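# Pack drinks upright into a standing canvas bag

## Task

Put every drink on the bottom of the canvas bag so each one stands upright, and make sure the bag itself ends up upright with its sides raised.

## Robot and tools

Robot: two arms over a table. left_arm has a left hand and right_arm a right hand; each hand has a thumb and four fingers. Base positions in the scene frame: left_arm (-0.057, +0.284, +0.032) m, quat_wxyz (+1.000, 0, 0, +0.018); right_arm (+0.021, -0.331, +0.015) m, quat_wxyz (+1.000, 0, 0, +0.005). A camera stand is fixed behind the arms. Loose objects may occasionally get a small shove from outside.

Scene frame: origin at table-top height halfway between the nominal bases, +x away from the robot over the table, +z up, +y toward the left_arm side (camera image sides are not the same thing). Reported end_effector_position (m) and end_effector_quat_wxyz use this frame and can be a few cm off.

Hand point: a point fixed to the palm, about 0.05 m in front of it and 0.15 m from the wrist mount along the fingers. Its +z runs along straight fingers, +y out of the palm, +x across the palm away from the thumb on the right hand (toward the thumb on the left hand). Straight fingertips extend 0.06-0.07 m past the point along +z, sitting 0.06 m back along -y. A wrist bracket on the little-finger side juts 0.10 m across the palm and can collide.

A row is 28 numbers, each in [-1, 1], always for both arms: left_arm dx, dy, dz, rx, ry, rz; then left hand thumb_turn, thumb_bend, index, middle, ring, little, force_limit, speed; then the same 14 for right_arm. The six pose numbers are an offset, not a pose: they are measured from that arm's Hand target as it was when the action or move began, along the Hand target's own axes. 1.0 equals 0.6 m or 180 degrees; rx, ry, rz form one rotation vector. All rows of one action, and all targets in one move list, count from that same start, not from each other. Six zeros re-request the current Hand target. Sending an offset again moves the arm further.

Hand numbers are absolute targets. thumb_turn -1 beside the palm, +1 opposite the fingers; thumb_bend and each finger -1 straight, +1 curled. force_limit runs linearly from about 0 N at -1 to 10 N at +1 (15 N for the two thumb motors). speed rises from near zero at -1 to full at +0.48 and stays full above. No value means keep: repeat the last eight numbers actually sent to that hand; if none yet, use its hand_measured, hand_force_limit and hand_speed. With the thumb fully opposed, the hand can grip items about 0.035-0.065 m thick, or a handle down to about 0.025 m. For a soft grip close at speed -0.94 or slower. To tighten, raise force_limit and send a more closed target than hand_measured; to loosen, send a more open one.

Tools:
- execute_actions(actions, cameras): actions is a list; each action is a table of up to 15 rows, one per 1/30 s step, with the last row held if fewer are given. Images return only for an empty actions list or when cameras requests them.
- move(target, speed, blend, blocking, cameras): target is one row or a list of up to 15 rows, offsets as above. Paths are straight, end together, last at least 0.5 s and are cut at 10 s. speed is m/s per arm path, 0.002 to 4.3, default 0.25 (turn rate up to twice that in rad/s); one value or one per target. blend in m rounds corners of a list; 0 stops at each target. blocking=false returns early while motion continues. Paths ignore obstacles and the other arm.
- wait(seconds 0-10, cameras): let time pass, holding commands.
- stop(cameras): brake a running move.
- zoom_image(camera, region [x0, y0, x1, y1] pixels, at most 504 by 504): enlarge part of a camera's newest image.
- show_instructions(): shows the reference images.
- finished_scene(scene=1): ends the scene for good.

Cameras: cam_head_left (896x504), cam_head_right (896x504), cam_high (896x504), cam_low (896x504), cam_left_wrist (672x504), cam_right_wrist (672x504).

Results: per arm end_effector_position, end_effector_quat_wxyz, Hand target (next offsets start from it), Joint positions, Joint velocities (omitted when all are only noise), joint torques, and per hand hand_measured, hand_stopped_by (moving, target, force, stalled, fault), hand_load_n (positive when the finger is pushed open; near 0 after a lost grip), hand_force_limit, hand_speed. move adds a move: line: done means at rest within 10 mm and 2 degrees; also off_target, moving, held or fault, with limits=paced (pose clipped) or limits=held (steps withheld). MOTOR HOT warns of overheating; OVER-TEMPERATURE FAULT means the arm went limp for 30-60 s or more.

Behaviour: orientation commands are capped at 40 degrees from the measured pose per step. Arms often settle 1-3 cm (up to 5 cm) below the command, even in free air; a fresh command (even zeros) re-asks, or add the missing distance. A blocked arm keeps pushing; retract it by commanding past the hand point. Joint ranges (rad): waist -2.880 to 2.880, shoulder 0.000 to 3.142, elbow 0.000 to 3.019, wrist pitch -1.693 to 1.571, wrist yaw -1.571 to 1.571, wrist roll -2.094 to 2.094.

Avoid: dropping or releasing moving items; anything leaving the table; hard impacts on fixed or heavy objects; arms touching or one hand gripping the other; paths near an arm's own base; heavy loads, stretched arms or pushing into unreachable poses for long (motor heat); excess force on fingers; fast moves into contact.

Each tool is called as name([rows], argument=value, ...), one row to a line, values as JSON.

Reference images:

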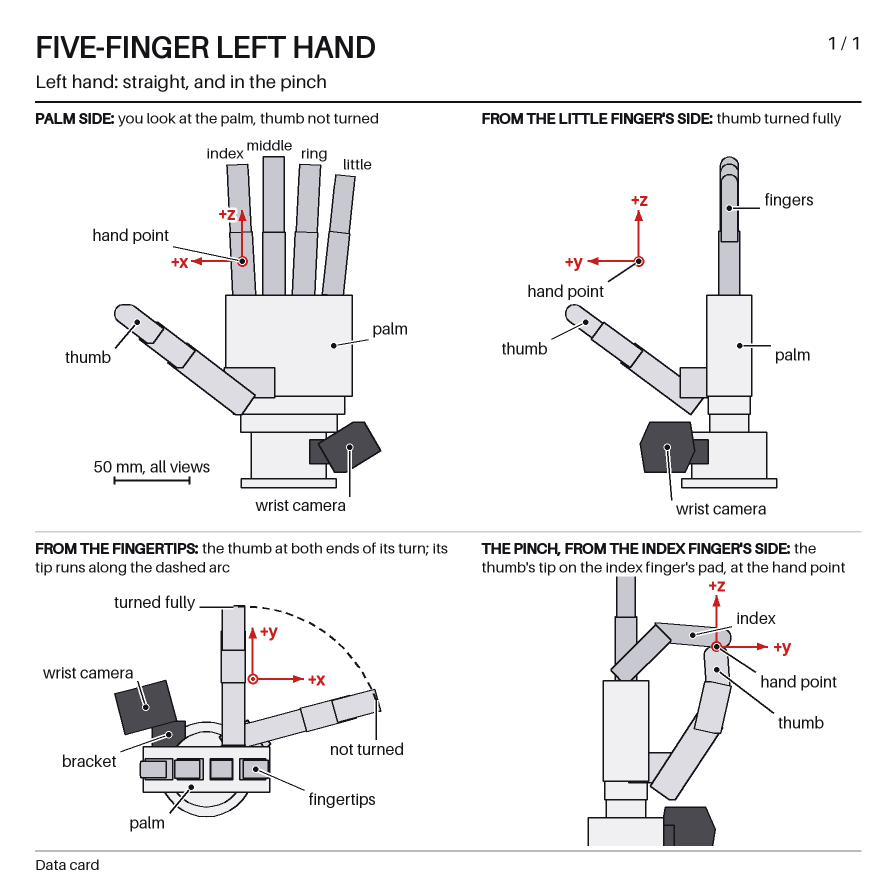

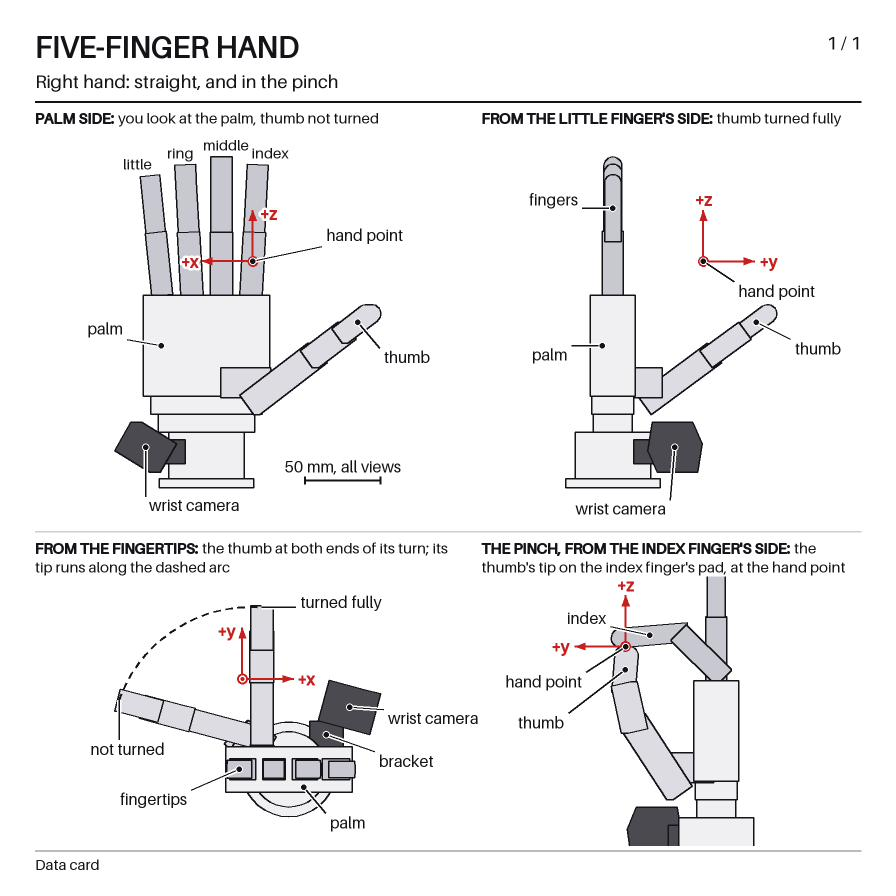

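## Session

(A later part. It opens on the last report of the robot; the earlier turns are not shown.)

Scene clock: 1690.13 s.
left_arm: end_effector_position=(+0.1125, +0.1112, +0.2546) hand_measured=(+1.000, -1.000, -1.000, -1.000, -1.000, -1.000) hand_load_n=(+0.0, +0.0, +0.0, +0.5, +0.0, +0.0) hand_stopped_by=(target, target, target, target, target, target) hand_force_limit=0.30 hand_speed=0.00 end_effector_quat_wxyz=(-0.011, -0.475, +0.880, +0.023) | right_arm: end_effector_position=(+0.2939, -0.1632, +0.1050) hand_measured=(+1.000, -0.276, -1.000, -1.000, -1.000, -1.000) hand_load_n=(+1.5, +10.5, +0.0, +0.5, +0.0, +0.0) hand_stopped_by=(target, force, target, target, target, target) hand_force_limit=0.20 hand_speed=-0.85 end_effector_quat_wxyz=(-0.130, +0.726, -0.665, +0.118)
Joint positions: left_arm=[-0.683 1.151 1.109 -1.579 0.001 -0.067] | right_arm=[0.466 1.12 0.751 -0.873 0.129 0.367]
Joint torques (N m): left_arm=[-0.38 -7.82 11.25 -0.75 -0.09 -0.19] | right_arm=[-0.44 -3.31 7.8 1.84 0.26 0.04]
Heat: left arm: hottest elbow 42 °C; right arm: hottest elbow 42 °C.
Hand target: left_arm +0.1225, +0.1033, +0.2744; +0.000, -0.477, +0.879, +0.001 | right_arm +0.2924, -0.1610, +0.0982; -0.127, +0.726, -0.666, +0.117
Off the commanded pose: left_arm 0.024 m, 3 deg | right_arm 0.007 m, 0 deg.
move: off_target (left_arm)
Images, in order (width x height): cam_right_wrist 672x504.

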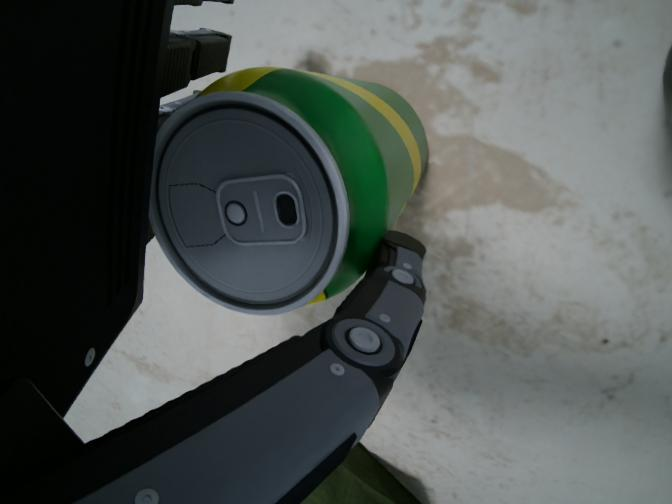

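execute_actions(actions=[], cameras=["cam_low", "cam_head_left", "cam_head_right"])

zoom_image(camera="cam_head_right", region=[440, 180, 640, 360])

zoom_image(camera="cam_low", region=[320, 160, 440, 280])

Scene clock: 1690.63 s.
left_arm: end_effector_position=(+0.1125, +0.1112, +0.2546) hand_measured=(+1.000, -1.000, -1.000, -1.000, -1.000, -1.000) hand_load_n=(+0.0, +0.0, +0.0, +0.0, +0.0, +0.0) hand_stopped_by=(target, target, target, target, target, target) hand_force_limit=0.30 hand_speed=0.00 end_effector_quat_wxyz=(-0.011, -0.475, +0.880, +0.023) | right_arm: end_effector_position=(+0.2939, -0.1632, +0.1050) hand_measured=(+1.000, -0.276, -1.000, -1.000, -1.000, -1.000) hand_load_n=(+1.5, +10.0, +0.0, +0.0, +0.0, +0.0) hand_stopped_by=(target, force, target, target, target, target) hand_force_limit=0.20 hand_speed=-0.85 end_effector_quat_wxyz=(-0.130, +0.726, -0.665, +0.118)
Joint positions: left_arm=[-0.683 1.151 1.109 -1.579 0.001 -0.067] | right_arm=[0.466 1.12 0.751 -0.873 0.129 0.367]
Joint velocities: within noise
Joint torques (N m): left_arm=[-0.32 -7.88 11.25 -0.75 -0.09 -0.19] | right_arm=[-0.44 -3.31 7.8 1.81 0.26 0.04]
Heat: left arm: hottest elbow 42 °C; right arm: hottest elbow 42 °C.
Hand target: left_arm +0.1225, +0.1033, +0.2744; +0.000, -0.477, +0.879, +0.001 | right_arm +0.2924, -0.1610, +0.0982; -0.127, +0.726, -0.666, +0.117
Off the commanded pose: left_arm 0.024 m, 3 deg | right_arm 0.007 m, 0 deg.
Images, in order (width x height): cam_head_left 896x504, cam_head_right 896x504, cam_low 896x504.

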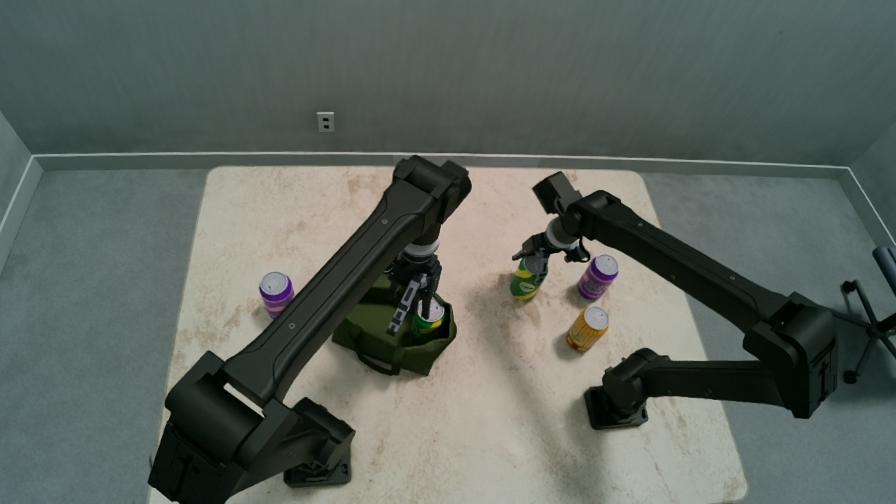

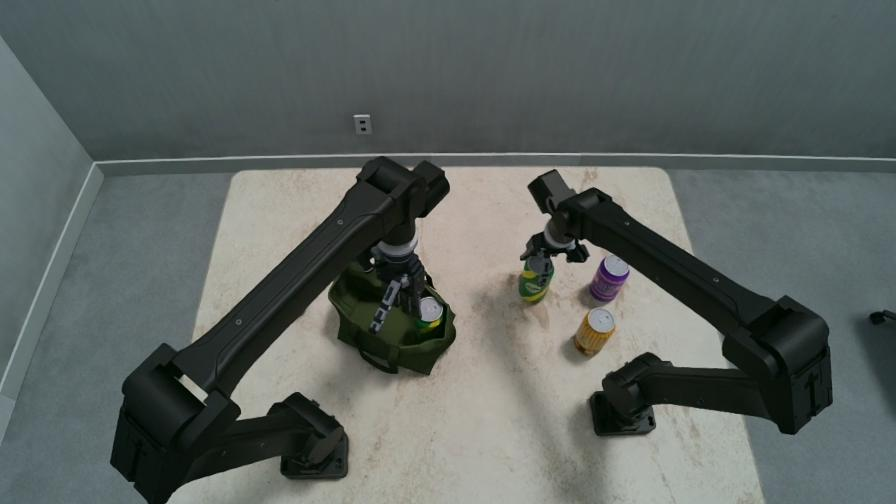

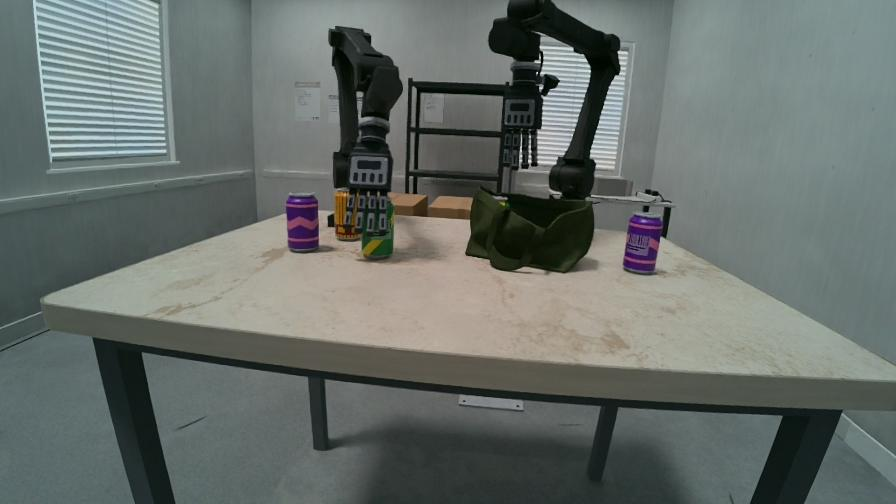

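Scaled by 2.520 from the camera's 896x504 image, which has a finer 1280x720 frame.

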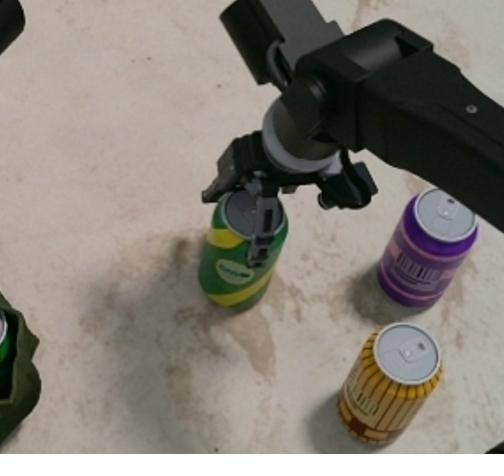

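Scaled by 4.200 from the camera's 896x504 image, which has a finer 1280x720 frame.

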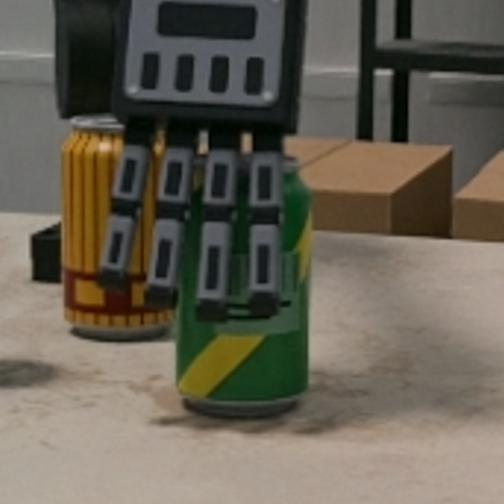

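move(target=[0, 0, 0, 0, 0, 0, 1, -1, -1, -1, -1, -1, 0.3, 0, 0, 0, 0, 0, 0, 0, 1, -0.2, -0.5, -0.5, -0.5, -1, -0.3, -0.85], speed=0.1, cameras=["cam_right_wrist"])

Scene clock: 1692.40 s.
left_arm: end_effector_position=(+0.1125, +0.1112, +0.2546) hand_measured=(+1.000, -1.000, -1.000, -1.000, -1.000, -1.000) hand_load_n=(+0.0, +0.0, +0.0, +0.0, +0.0, +0.0) hand_stopped_by=(target, target, target, target, target, target) hand_force_limit=0.30 hand_speed=0.00 end_effector_quat_wxyz=(-0.011, -0.475, +0.880, +0.023) | right_arm: end_effector_position=(+0.2945, -0.1634, +0.1049) hand_measured=(+1.000, -0.278, -0.794, -0.946, -0.654, -1.000) hand_load_n=(+2.5, +20.5, +3.5, +0.5, +4.5, +0.0) hand_stopped_by=(target, force, force, force, force, target) hand_force_limit=-0.30 hand_speed=-0.85 end_effector_quat_wxyz=(-0.130, +0.725, -0.665, +0.119)
Joint positions: left_arm=[-0.683 1.151 1.109 -1.579 0.001 -0.067] | right_arm=[0.466 1.12 0.751 -0.872 0.131 0.367]
Joint torques (N m): left_arm=[-0.38 -7.88 11.26 -0.76 -0.09 -0.19] | right_arm=[-0.56 -3.31 7.82 1.76 0.18 0.03]
Heat: left arm: hottest elbow 42 °C; right arm: hottest elbow 42 °C.
Hand target: left_arm +0.1225, +0.1033, +0.2744; +0.000, -0.477, +0.879, +0.001 | right_arm +0.2924, -0.1610, +0.0982; -0.127, +0.726, -0.666, +0.117
Off the commanded pose: left_arm 0.024 m, 3 deg | right_arm 0.007 m, 0 deg.
move: off_target (left_arm)
Images, in order (width x height): cam_right_wrist 672x504.

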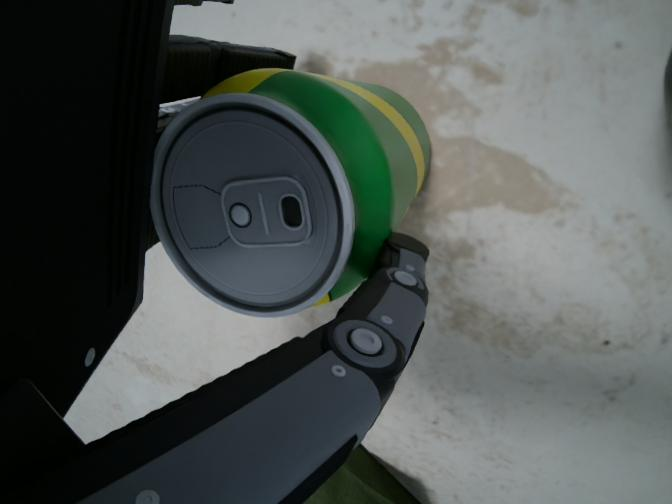

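move([
  [0, 0, 0, 0, 0, 0, 1, -1, -1, -1, -1, -1, 0.3, 0, 0.0026, -0.048, -0.0447, 0, 0, 0, 1, -0.2, -0.5, -0.5, -0.5, -1, -0.3, -0.85],
  [0, 0, 0, 0, 0, 0, 1, -1, -1, -1, -1, -1, 0.3, 0, 0.0026, -0.085, -0.14, 0, 0, 0, 1, -0.2, -0.5, -0.5, -0.5, -1, -0.3, -0.85],
], speed=0.06, blend=0.01, cameras=["cam_right_wrist", "cam_low"])

Scene clock: 1695.37 s.
left_arm: end_effector_position=(+0.1125, +0.1112, +0.2546) hand_measured=(+1.000, -1.000, -1.000, -1.000, -1.000, -1.000) hand_load_n=(+0.0, +0.0, +0.0, +0.0, +0.0, +0.0) hand_stopped_by=(target, target, target, target, target, target) hand_force_limit=0.30 hand_speed=0.00 end_effector_quat_wxyz=(-0.011, -0.475, +0.880, +0.023) | right_arm: end_effector_position=(+0.2950, -0.1657, +0.1674) hand_measured=(+1.000, -0.274, -0.792, -0.946, -0.654, -1.000) hand_load_n=(+0.0, +0.0, +0.0, +0.0, +0.0, +0.0) hand_stopped_by=(target, force, force, force, force, target) hand_force_limit=-0.30 hand_speed=-0.85 end_effector_quat_wxyz=(-0.101, +0.731, -0.667, +0.107)
Joint positions: left_arm=[-0.683 1.151 1.109 -1.579 0.001 -0.067] | right_arm=[0.458 1.115 0.924 -1.112 0.127 0.358]
Joint torques (N m): left_arm=[-0.32 -7.88 11.25 -0.73 -0.09 -0.19] | right_arm=[-1.85 -5.42 13.68 0.57 0.03 -0.12]
Heat: left arm: hottest elbow 42 °C; right arm: hottest elbow 42 °C.
Hand target: left_arm +0.1225, +0.1033, +0.2744; +0.000, -0.477, +0.879, +0.001 | right_arm +0.3119, -0.1608, +0.1946; -0.127, +0.726, -0.666, +0.117
Off the commanded pose: left_arm 0.024 m, 3 deg | right_arm 0.032 m, 3 deg.
move: off_target (left_arm, right_arm)
Images, in order (width x height): cam_low 896x504, cam_right_wrist 672x504.

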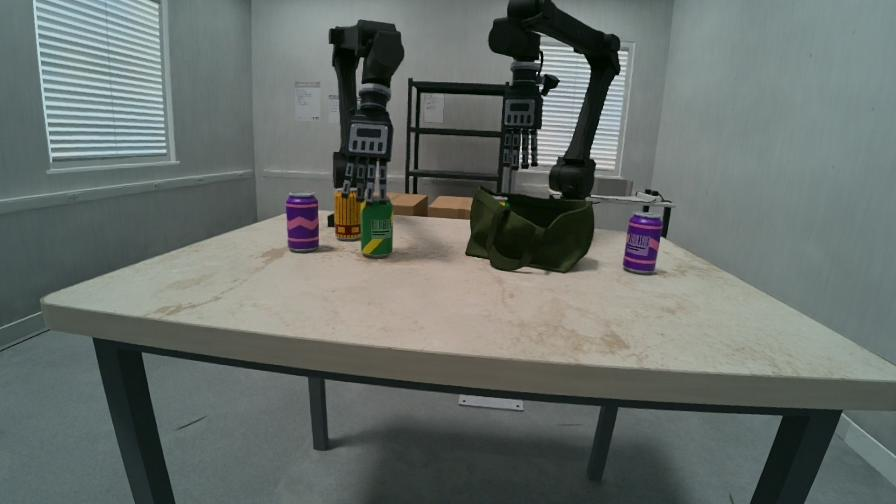

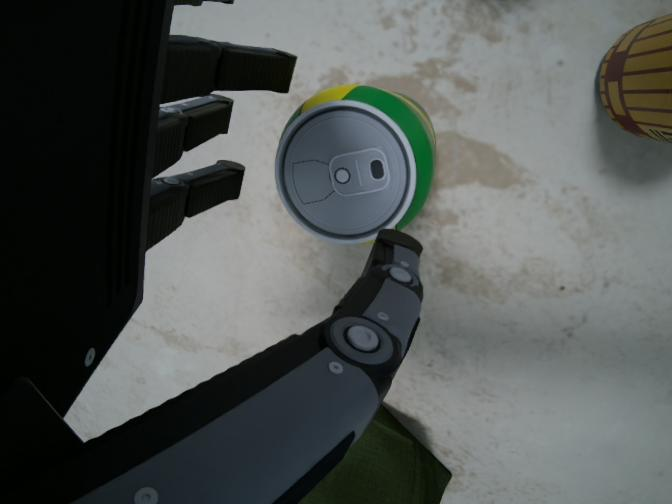

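move(target=[0, 0, 0, 0, 0, 0, 1, -1, -1, -1, -1, -1, 0.3, 0, 0, 0, 0, 0, 0, 0, 1, -1, -0.8, -0.8, -0.8, -0.8, 0.5, -0.3], speed=0.1)

move(target=[0, 0, 0, 0, 0, 0, 1, -1, -1, -1, -1, -1, 0.3, 0, -0.005, -0.03, -0.06, 0.045, 0, 0, 1, -1, -0.8, -0.8, -0.8, -0.8, 0.5, -0.3], speed=0.15, cameras=["cam_right_wrist", "cam_high"])

zoom_image(camera="cam_high", region=[310, 260, 430, 380])

Scene clock: 1707.37 s.
left_arm: end_effector_position=(+0.1125, +0.1112, +0.2546) hand_measured=(+1.000, -1.000, -1.000, -1.000, -1.000, -1.000) hand_load_n=(+0.0, +0.0, -0.5, +0.0, +0.0, +0.0) hand_stopped_by=(target, target, target, target, target, target) hand_force_limit=0.30 hand_speed=0.00 end_effector_quat_wxyz=(-0.011, -0.475, +0.880, +0.023) | right_arm: end_effector_position=(+0.2949, -0.1658, +0.1674) hand_measured=(+1.000, -1.000, -0.800, -0.800, -0.800, -0.800) hand_load_n=(+0.0, +0.0, +0.0, +0.0, +0.0, +0.0) hand_stopped_by=(target, target, target, target, target, target) hand_force_limit=0.50 hand_speed=-0.30 end_effector_quat_wxyz=(-0.101, +0.731, -0.666, +0.107)
Joint positions: left_arm=[-0.683 1.151 1.109 -1.579 0.001 -0.067] | right_arm=[0.458 1.115 0.924 -1.112 0.127 0.357]
Joint torques (N m): left_arm=[-0.32 -7.82 11.26 -0.75 -0.09 -0.19] | right_arm=[-1.85 -5.3 13.68 0.57 0.03 -0.12]
Heat: left arm: hottest elbow 42 °C; right arm: hottest elbow 45 °C.
Hand target: left_arm +0.1225, +0.1033, +0.2744; +0.000, -0.477, +0.879, +0.001 | right_arm +0.3118, -0.1608, +0.1946; -0.127, +0.726, -0.666, +0.117
Off the commanded pose: left_arm 0.024 m, 3 deg | right_arm 0.032 m, 3 deg.
move: off_target (left_arm, right_arm)

Scene clock: 1708.30 s.
left_arm: end_effector_position=(+0.1125, +0.1112, +0.2546) hand_measured=(+1.000, -1.000, -1.000, -1.000, -1.000, -1.000) hand_load_n=(+0.0, +0.0, +0.0, +0.0, +0.0, +0.0) hand_stopped_by=(target, target, target, target, target, target) hand_force_limit=0.30 hand_speed=0.00 end_effector_quat_wxyz=(-0.011, -0.475, +0.880, +0.023) | right_arm: end_effector_position=(+0.3017, -0.1683, +0.2068) hand_measured=(+1.000, -1.000, -0.800, -0.800, -0.800, -0.800) hand_load_n=(+0.0, +0.0, +0.0, +0.0, +0.0, +0.0) hand_stopped_by=(target, target, target, target, target, target) hand_force_limit=0.50 hand_speed=-0.30 end_effector_quat_wxyz=(-0.149, +0.722, -0.659, +0.153)
Joint positions: left_arm=[-0.683 1.151 1.109 -1.579 0.001 -0.067] | right_arm=[0.476 1.019 0.951 -1.112 0.183 0.357]
Joint torques (N m): left_arm=[-0.32 -7.82 11.26 -0.75 -0.09 -0.19] | right_arm=[-0.5 -3.9 13.96 1.35 0.3 0.02]
Heat: left arm: hottest elbow 42 °C; right arm: hottest elbow 45 °C.
Hand target: left_arm +0.1225, +0.1033, +0.2744; +0.000, -0.477, +0.879, +0.001 | right_arm +0.3162, -0.1574, +0.2345; -0.178, +0.715, -0.656, +0.164
Off the commanded pose: left_arm 0.024 m, 3 deg | right_arm 0.033 m, 4 deg.
move: off_target (left_arm, right_arm)
Images, in order (width x height): cam_high 896x504, cam_right_wrist 672x504.

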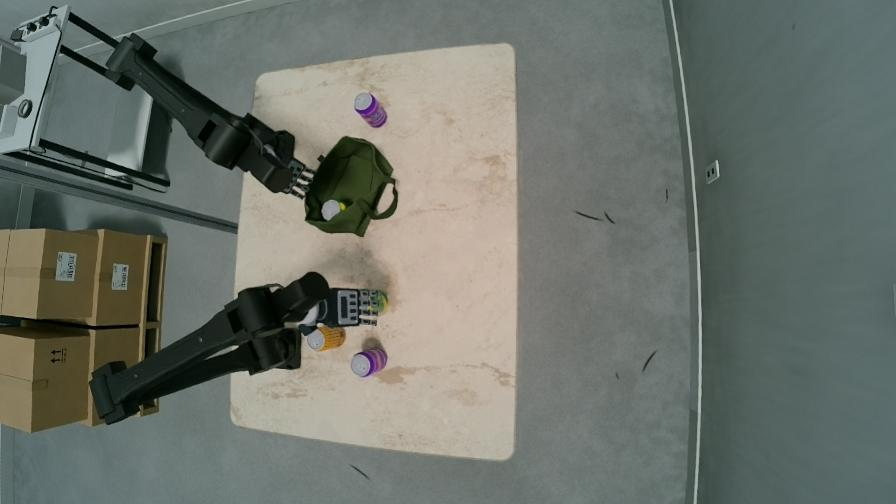

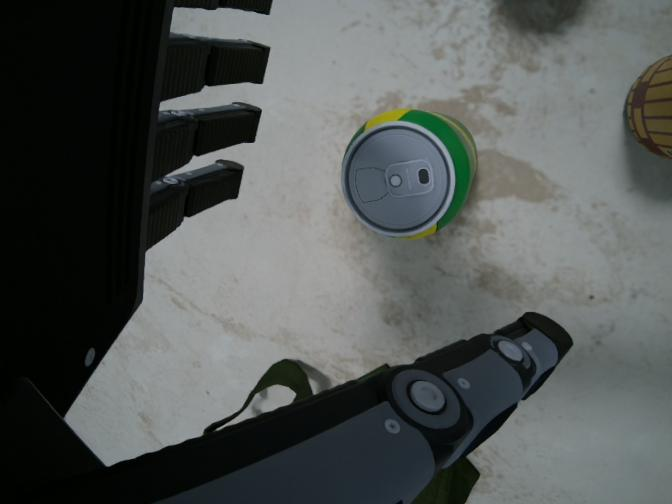

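Scaled by 4.200 from the camera's 896x504 image, which has a finer 1280x720 frame.

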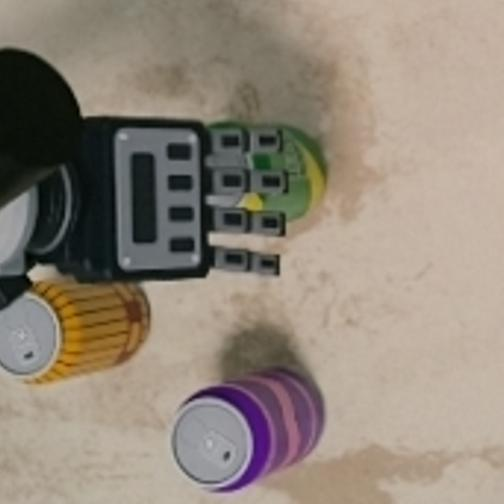

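move(target=[0, 0, 0, 0, 0, 0, 1, -1, -1, -1, -1, -1, 0.3, 0, 0.0122, 0.0888, 0.1142, 0, 0, 0, 1, -1, -0.8, -0.8, -0.8, -0.8, 0.5, -0.3], speed=0.12, cameras=["cam_right_wrist", "cam_low", "cam_head_right"])

zoom_image(camera="cam_low", region=[320, 160, 440, 280])

zoom_image(camera="cam_head_right", region=[480, 200, 600, 320])

Scene clock: 1711.47 s.
left_arm: end_effector_position=(+0.1125, +0.1112, +0.2546) hand_measured=(+1.000, -1.000, -1.000, -1.000, -1.000, -1.000) hand_load_n=(+0.0, +0.0, +0.0, +0.0, +0.0, +0.0) hand_stopped_by=(target, target, target, target, target, target) hand_force_limit=0.30 hand_speed=0.00 end_effector_quat_wxyz=(-0.011, -0.475, +0.880, +0.023) | right_arm: end_effector_position=(+0.3024, -0.1679, +0.1502) hand_measured=(+1.000, -1.000, -0.800, -0.800, -0.800, -0.800) hand_load_n=(+0.0, -0.5, +0.5, +0.0, +0.0, +0.0) hand_stopped_by=(target, target, target, target, target, target) hand_force_limit=0.50 hand_speed=-0.30 end_effector_quat_wxyz=(-0.172, +0.716, -0.657, +0.161)
Joint positions: left_arm=[-0.683 1.151 1.109 -1.579 0.001 -0.067] | right_arm=[0.476 1.007 0.785 -0.908 0.183 0.357]
Joint torques (N m): left_arm=[-0.38 -7.82 11.26 -0.73 -0.09 -0.19] | right_arm=[-0.62 -3.9 8.25 2.14 0.28 -0.01]
Heat: left arm: hottest elbow 43 °C; right arm: hottest elbow 45 °C.
Hand target: left_arm +0.1225, +0.1033, +0.2744; +0.000, -0.477, +0.879, +0.001 | right_arm +0.3020, -0.1660, +0.1490; -0.178, +0.715, -0.656, +0.163
Off the commanded pose: left_arm 0.024 m, 3 deg | right_arm 0.002 m, 1 deg.
move: off_target (left_arm)
Images, in order (width x height): cam_head_right 896x504, cam_low 896x504, cam_right_wrist 672x504.

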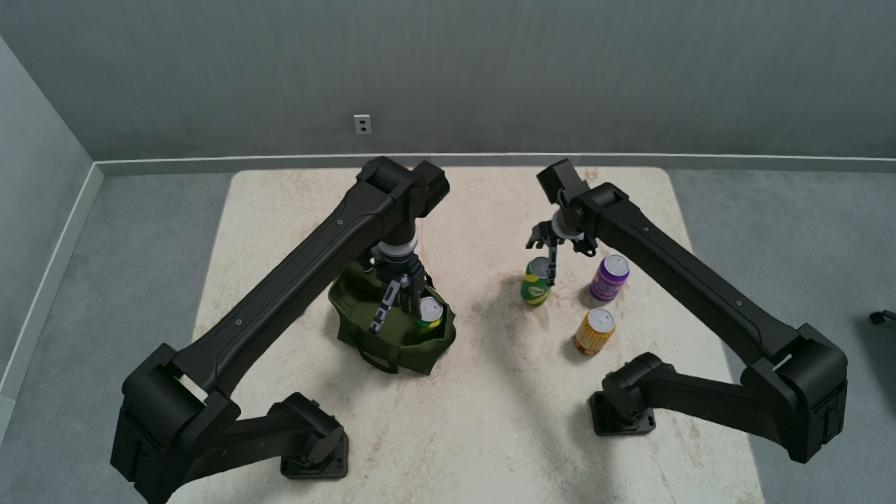

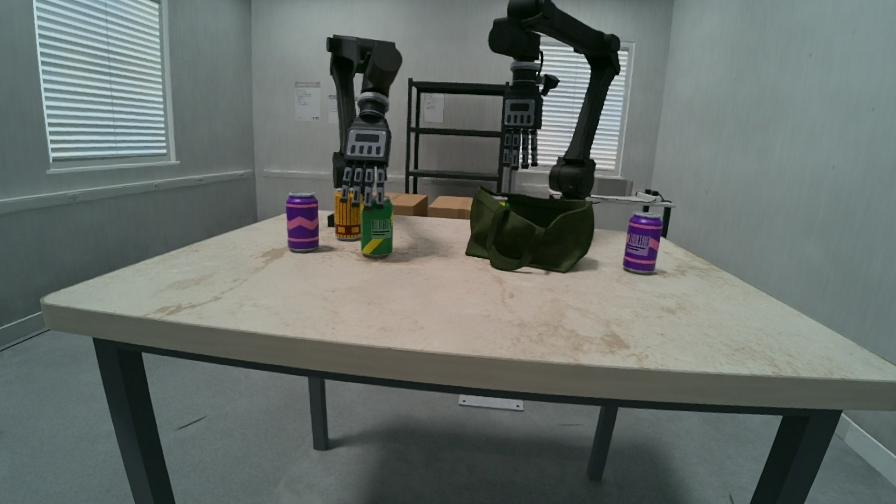

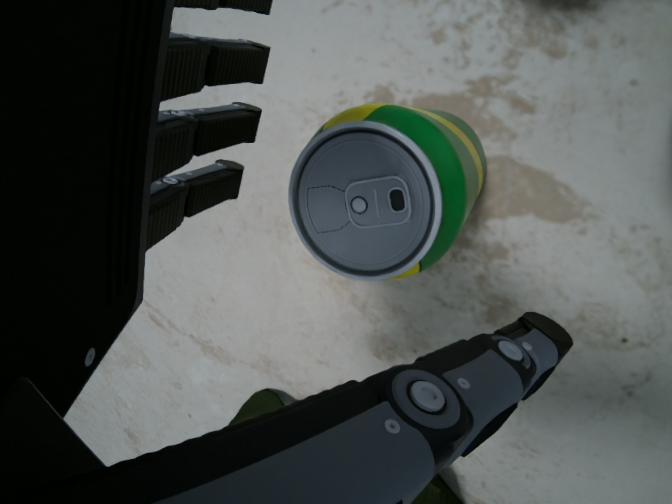

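Scaled by 4.200 from the camera's 896x504 image, which has a finer 1280x720 frame.

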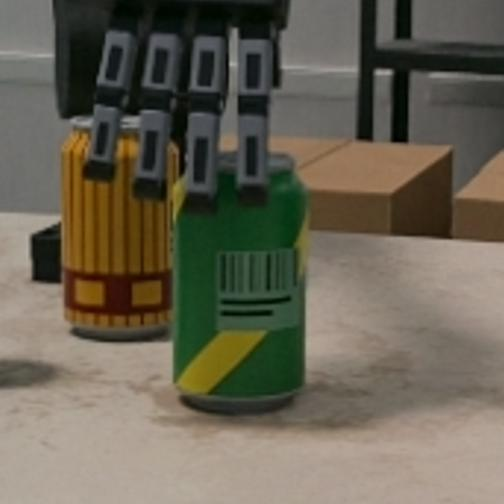

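Scaled by 4.200 from the camera's 896x504 image, which has a finer 1280x720 frame.

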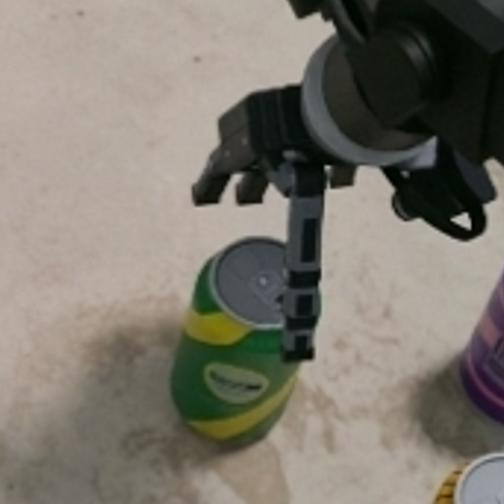

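move(target=[0, 0, 0, 0, 0, 0, 1, -1, -1, -1, -1, -1, 0.3, 0, 0, 0.0344, 0.0648, 0, 0, 0, 1, -1, -0.8, -0.8, -0.8, -0.8, 0.5, -0.3], speed=0.1, cameras=["cam_right_wrist", "cam_low", "cam_head_right"])

zoom_image(camera="cam_head_right", region=[480, 200, 600, 320])

Scene clock: 1713.47 s.
left_arm: end_effector_position=(+0.1125, +0.1112, +0.2546) hand_measured=(+1.000, -1.000, -1.000, -1.000, -1.000, -1.000) hand_load_n=(+0.0, +0.0, +0.0, +0.5, +0.0, +0.0) hand_stopped_by=(target, target, target, target, target, target) hand_force_limit=0.30 hand_speed=0.00 end_effector_quat_wxyz=(-0.011, -0.475, +0.880, +0.023) | right_arm: end_effector_position=(+0.3026, -0.1677, +0.1113) hand_measured=(+1.000, -1.000, -0.800, -0.800, -0.800, -0.800) hand_load_n=(+0.0, +0.0, +0.0, +0.0, +0.0, +0.0) hand_stopped_by=(target, target, target, target, target, target) hand_force_limit=0.50 hand_speed=-0.30 end_effector_quat_wxyz=(-0.180, +0.714, -0.656, +0.164)
Joint positions: left_arm=[-0.683 1.151 1.109 -1.579 0.001 -0.067] | right_arm=[0.476 1.03 0.689 -0.771 0.183 0.357]
Joint torques (N m): left_arm=[-0.38 -7.77 11.28 -0.75 -0.09 -0.19] | right_arm=[-0.62 -2.43 8.09 2.18 0.28 -0.01]
Heat: left arm: hottest elbow 43 °C; right arm: hottest elbow 45 °C.
Hand target: left_arm +0.1225, +0.1033, +0.2744; +0.000, -0.477, +0.879, +0.001 | right_arm +0.3020, -0.1660, +0.1050; -0.178, +0.715, -0.656, +0.163
Off the commanded pose: left_arm 0.024 m, 3 deg | right_arm 0.006 m, 0 deg.
move: off_target (left_arm)
Images, in order (width x height): cam_head_right 896x504, cam_low 896x504, cam_right_wrist 672x504.

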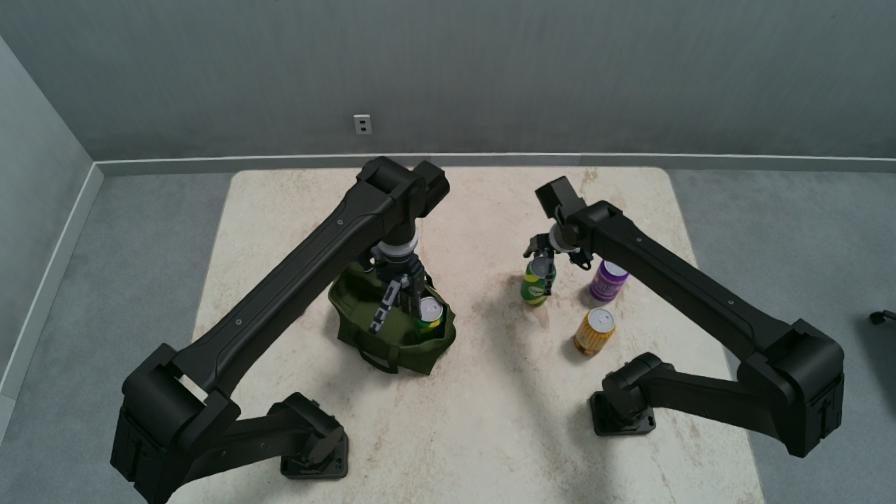

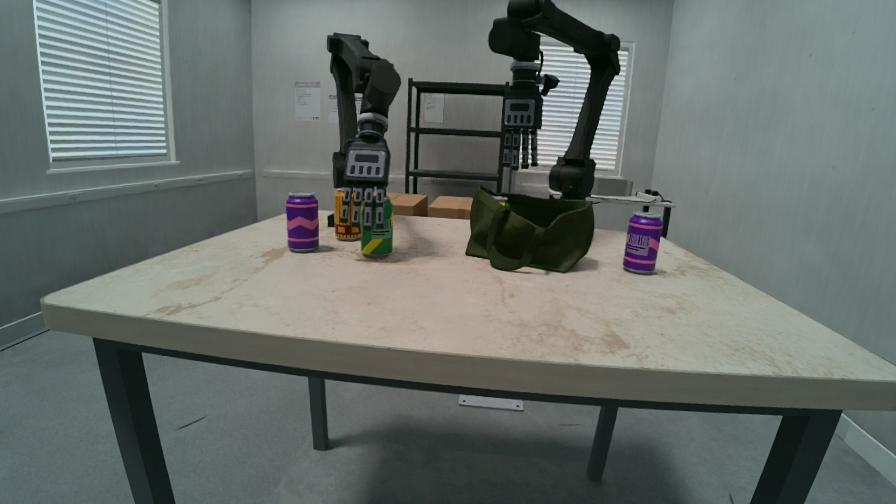

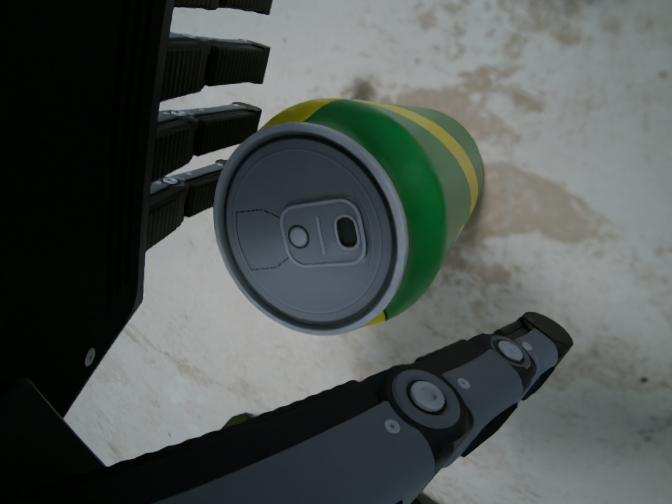

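Scaled by 4.200 from the camera's 896x504 image, which has a finer 1280x720 frame.

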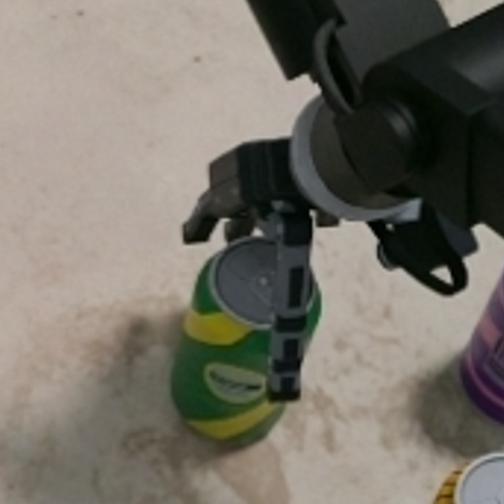

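move(target=[0, 0, 0, 0, 0, 0, 1, -1, -1, -1, -1, -1, 0.3, 0, 0, 0.0178, -0.002, 0, 0, 0, 1, -1, -0.8, -0.8, -0.8, -0.8, 0.5, -0.3], speed=0.06, cameras=["cam_right_wrist"])

Scene clock: 1714.87 s.
left_arm: end_effector_position=(+0.1125, +0.1112, +0.2546) hand_measured=(+1.000, -1.000, -1.000, -1.000, -1.000, -1.000) hand_load_n=(+0.0, +0.0, +0.0, +0.0, +0.0, +0.0) hand_stopped_by=(target, target, target, target, target, target) hand_force_limit=0.30 hand_speed=0.00 end_effector_quat_wxyz=(-0.011, -0.475, +0.880, +0.023) | right_arm: end_effector_position=(+0.2931, -0.1696, +0.1009) hand_measured=(+1.000, -1.000, -0.800, -0.800, -0.800, -0.800) hand_load_n=(+0.0, +0.0, +0.0, -0.5, +0.0, +0.0) hand_stopped_by=(target, target, target, target, target, target) hand_force_limit=0.50 hand_speed=-0.30 end_effector_quat_wxyz=(-0.170, +0.717, -0.656, +0.161)
Joint positions: left_arm=[-0.683 1.151 1.109 -1.579 0.001 -0.067] | right_arm=[0.487 1.029 0.665 -0.771 0.188 0.365]
Joint torques (N m): left_arm=[-0.32 -7.88 11.26 -0.75 -0.09 -0.19] | right_arm=[-0.44 -3.9 7.88 2.03 0.31 0.04]
Heat: left arm: hottest elbow 43 °C; right arm: hottest elbow 45 °C.
Hand target: left_arm +0.1225, +0.1033, +0.2744; +0.000, -0.477, +0.879, +0.001 | right_arm +0.2922, -0.1668, +0.1012; -0.178, +0.715, -0.656, +0.164
Off the commanded pose: left_arm 0.024 m, 3 deg | right_arm 0.003 m, 1 deg.
move: off_target (left_arm)
Images, in order (width x height): cam_right_wrist 672x504.

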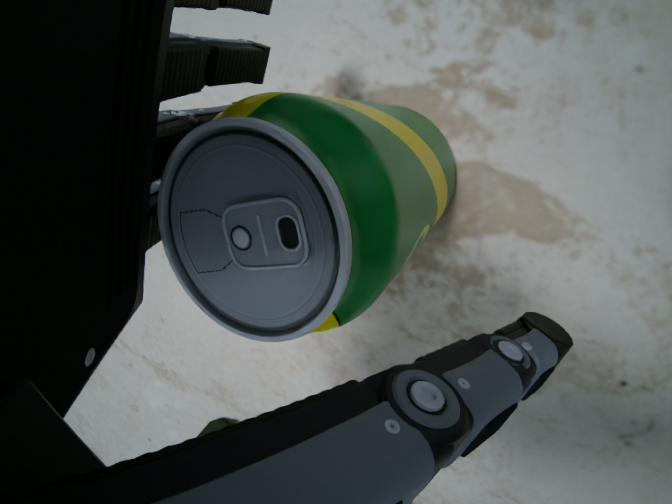

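move(target=[0, 0, 0, 0, 0, 0, 1, -1, -1, -1, -1, -1, 0.3, 0, 0, 0, 0, 0, 0, 0, 1, -0.3, -0.8, -0.8, -0.8, -0.8, -0.6, -0.8], speed=0.06, cameras=["cam_right_wrist"])

Scene clock: 1718.17 s.
left_arm: end_effector_position=(+0.1125, +0.1112, +0.2546) hand_measured=(+1.000, -1.000, -1.000, -1.000, -1.000, -1.000) hand_load_n=(+0.0, +0.0, -0.5, +0.0, +0.0, +0.0) hand_stopped_by=(target, target, target, target, target, target) hand_force_limit=0.30 hand_speed=0.00 end_effector_quat_wxyz=(-0.011, -0.475, +0.880, +0.023) | right_arm: end_effector_position=(+0.2930, -0.1694, +0.1010) hand_measured=(+1.000, -0.364, -0.800, -0.800, -0.800, -0.800) hand_load_n=(+0.5, +4.0, +0.0, +1.0, +0.0, +0.0) hand_stopped_by=(target, force, target, target, target, target) hand_force_limit=-0.60 hand_speed=-0.80 end_effector_quat_wxyz=(-0.170, +0.717, -0.656, +0.161)
Joint positions: left_arm=[-0.683 1.151 1.109 -1.579 0.001 -0.067] | right_arm=[0.488 1.029 0.665 -0.771 0.189 0.366]
Joint torques (N m): left_arm=[-0.32 -7.82 11.25 -0.76 -0.09 -0.19] | right_arm=[-0.5 -4.01 7.91 2.03 0.31 0.04]
Heat: left arm: hottest elbow 43 °C; right arm: hottest elbow 44 °C.
Hand target: left_arm +0.1225, +0.1033, +0.2744; +0.000, -0.477, +0.879, +0.001 | right_arm +0.2922, -0.1668, +0.1012; -0.178, +0.715, -0.656, +0.164
Off the commanded pose: left_arm 0.024 m, 3 deg | right_arm 0.003 m, 1 deg.
move: off_target (left_arm)
Images, in order (width x height): cam_right_wrist 672x504.

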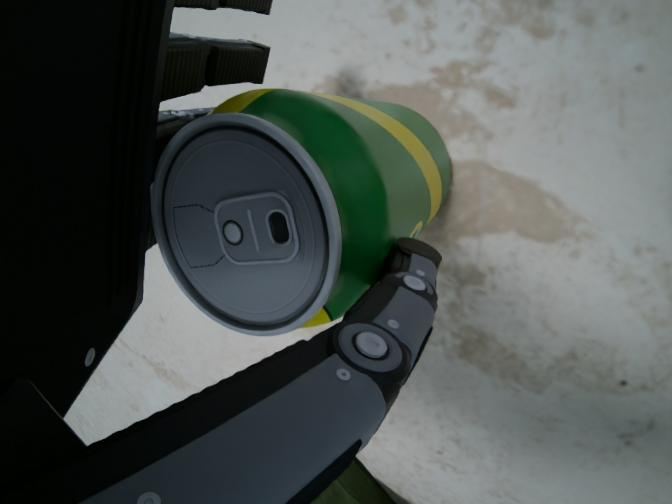

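move(target=[0, 0, 0, 0, 0, 0, 1, -1, -1, -1, -1, -1, 0.3, 0, 0, 0, 0, 0, 0, 0, 1, -0.3, -0.4, -0.4, -0.8, -0.8, -0.4, -0.88], speed=0.06, cameras=["cam_right_wrist", "cam_head_right"])

zoom_image(camera="cam_head_right", region=[480, 200, 600, 320])

Scene clock: 1719.33 s.
left_arm: end_effector_position=(+0.1125, +0.1112, +0.2546) hand_measured=(+1.000, -1.000, -1.000, -1.000, -1.000, -1.000) hand_load_n=(+0.0, +0.0, +0.0, +0.0, +0.0, +0.0) hand_stopped_by=(target, target, target, target, target, target) hand_force_limit=0.30 hand_speed=0.00 end_effector_quat_wxyz=(-0.011, -0.475, +0.880, +0.023) | right_arm: end_effector_position=(+0.2931, -0.1695, +0.1010) hand_measured=(+1.000, -0.366, -0.680, -0.736, -0.800, -0.800) hand_load_n=(+0.5, +15.5, +3.0, +1.5, +0.0, +0.0) hand_stopped_by=(target, force, force, force, target, target) hand_force_limit=-0.40 hand_speed=-0.88 end_effector_quat_wxyz=(-0.170, +0.717, -0.656, +0.161)
Joint positions: left_arm=[-0.683 1.151 1.109 -1.579 0.001 -0.067] | right_arm=[0.488 1.029 0.665 -0.771 0.19 0.366]
Joint torques (N m): left_arm=[-0.32 -7.88 11.26 -0.75 -0.09 -0.19] | right_arm=[-0.5 -4.13 7.92 2.04 0.28 0.04]
Heat: left arm: hottest elbow 43 °C; right arm: hottest elbow 44 °C.
Hand target: left_arm +0.1225, +0.1033, +0.2744; +0.000, -0.477, +0.879, +0.001 | right_arm +0.2922, -0.1668, +0.1012; -0.178, +0.715, -0.656, +0.164
Off the commanded pose: left_arm 0.024 m, 3 deg | right_arm 0.003 m, 1 deg.
move: off_target (left_arm)
Images, in order (width x height): cam_head_right 896x504, cam_right_wrist 672x504.

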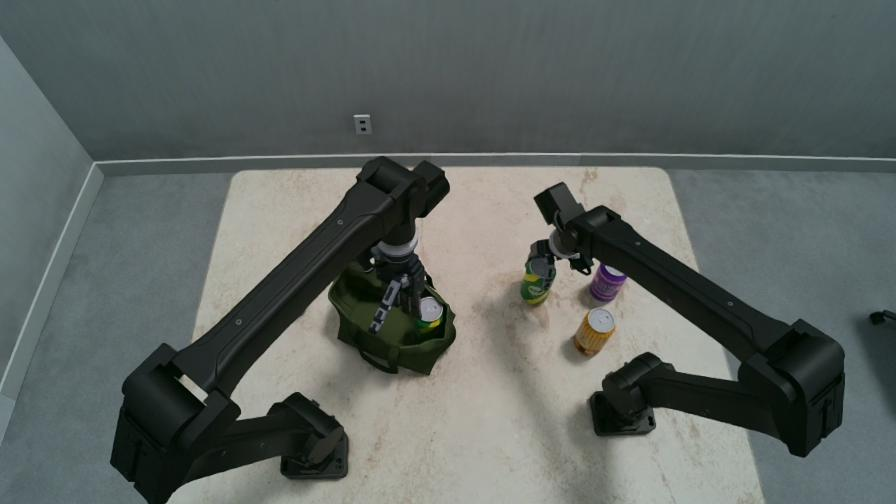

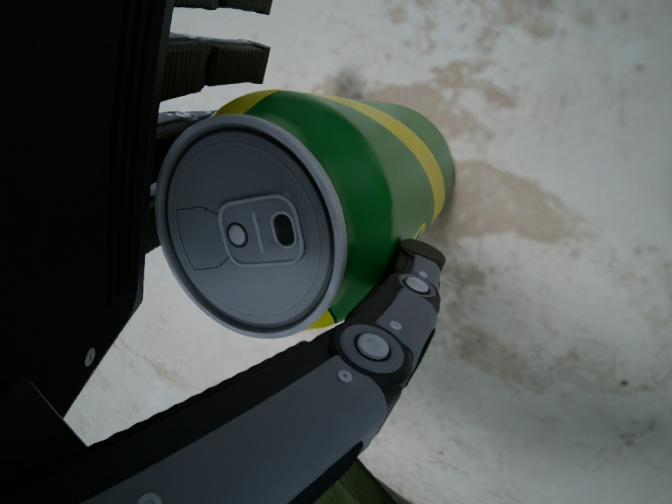

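Scaled by 4.200 from the camera's 896x504 image, which has a finer 1280x720 frame.

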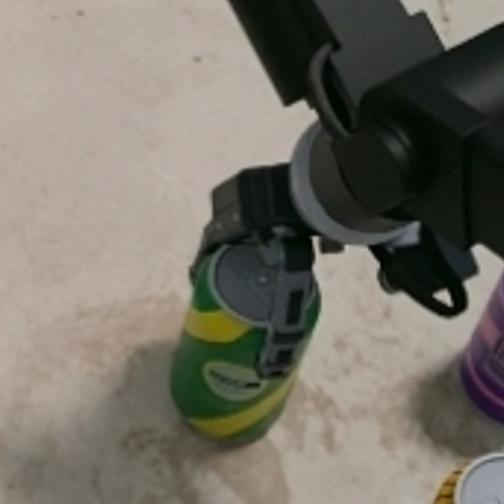

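move(target=[0, 0, 0, 0, 0, 0, 1, -1, -1, -1, -1, -1, 0.3, 0, 0.0, -0.048, -0.025, 0, 0, 0, 1, -0.3, -0.4, -0.4, -0.8, -0.8, -0.4, -0.88], speed=0.05, cameras=["cam_right_wrist"])

Scene clock: 1721.03 s.
left_arm: end_effector_position=(+0.1125, +0.1112, +0.2546) hand_measured=(+1.000, -1.000, -1.000, -1.000, -1.000, -1.000) hand_load_n=(+0.0, +0.0, +0.0, +0.0, +0.0, +0.0) hand_stopped_by=(target, target, target, target, target, target) hand_force_limit=0.30 hand_speed=0.00 end_effector_quat_wxyz=(-0.011, -0.475, +0.880, +0.023) | right_arm: end_effector_position=(+0.2882, -0.1737, +0.1019) hand_measured=(+1.000, -0.366, -0.680, -0.736, -0.800, -0.800) hand_load_n=(+0.5, +15.5, +3.5, +1.0, +0.0, +0.0) hand_stopped_by=(target, force, force, force, target, target) hand_force_limit=-0.40 hand_speed=-0.88 end_effector_quat_wxyz=(-0.157, +0.720, -0.657, +0.156)
Joint positions: left_arm=[-0.683 1.151 1.109 -1.579 0.001 -0.067] | right_arm=[0.482 1.029 0.672 -0.805 0.185 0.361]
Joint torques (N m): left_arm=[-0.32 -7.82 11.26 -0.76 -0.09 -0.19] | right_arm=[-1.9 -2.43 14.13 0.85 0.05 -0.13]
Heat: left arm: hottest elbow 43 °C; right arm: hottest elbow 44 °C.
Hand target: left_arm +0.1225, +0.1033, +0.2744; +0.000, -0.477, +0.879, +0.001 | right_arm +0.3104, -0.1652, +0.1278; -0.178, +0.715, -0.656, +0.163
Off the commanded pose: left_arm 0.024 m, 3 deg | right_arm 0.035 m, 3 deg.
move: off_target (left_arm, right_arm)
Images, in order (width x height): cam_right_wrist 672x504.

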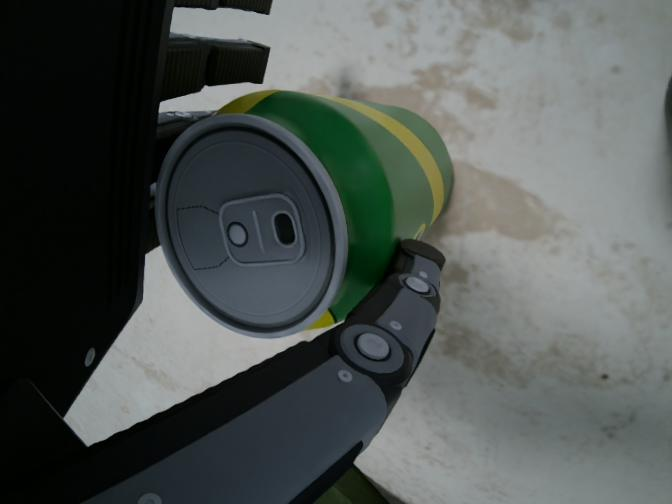

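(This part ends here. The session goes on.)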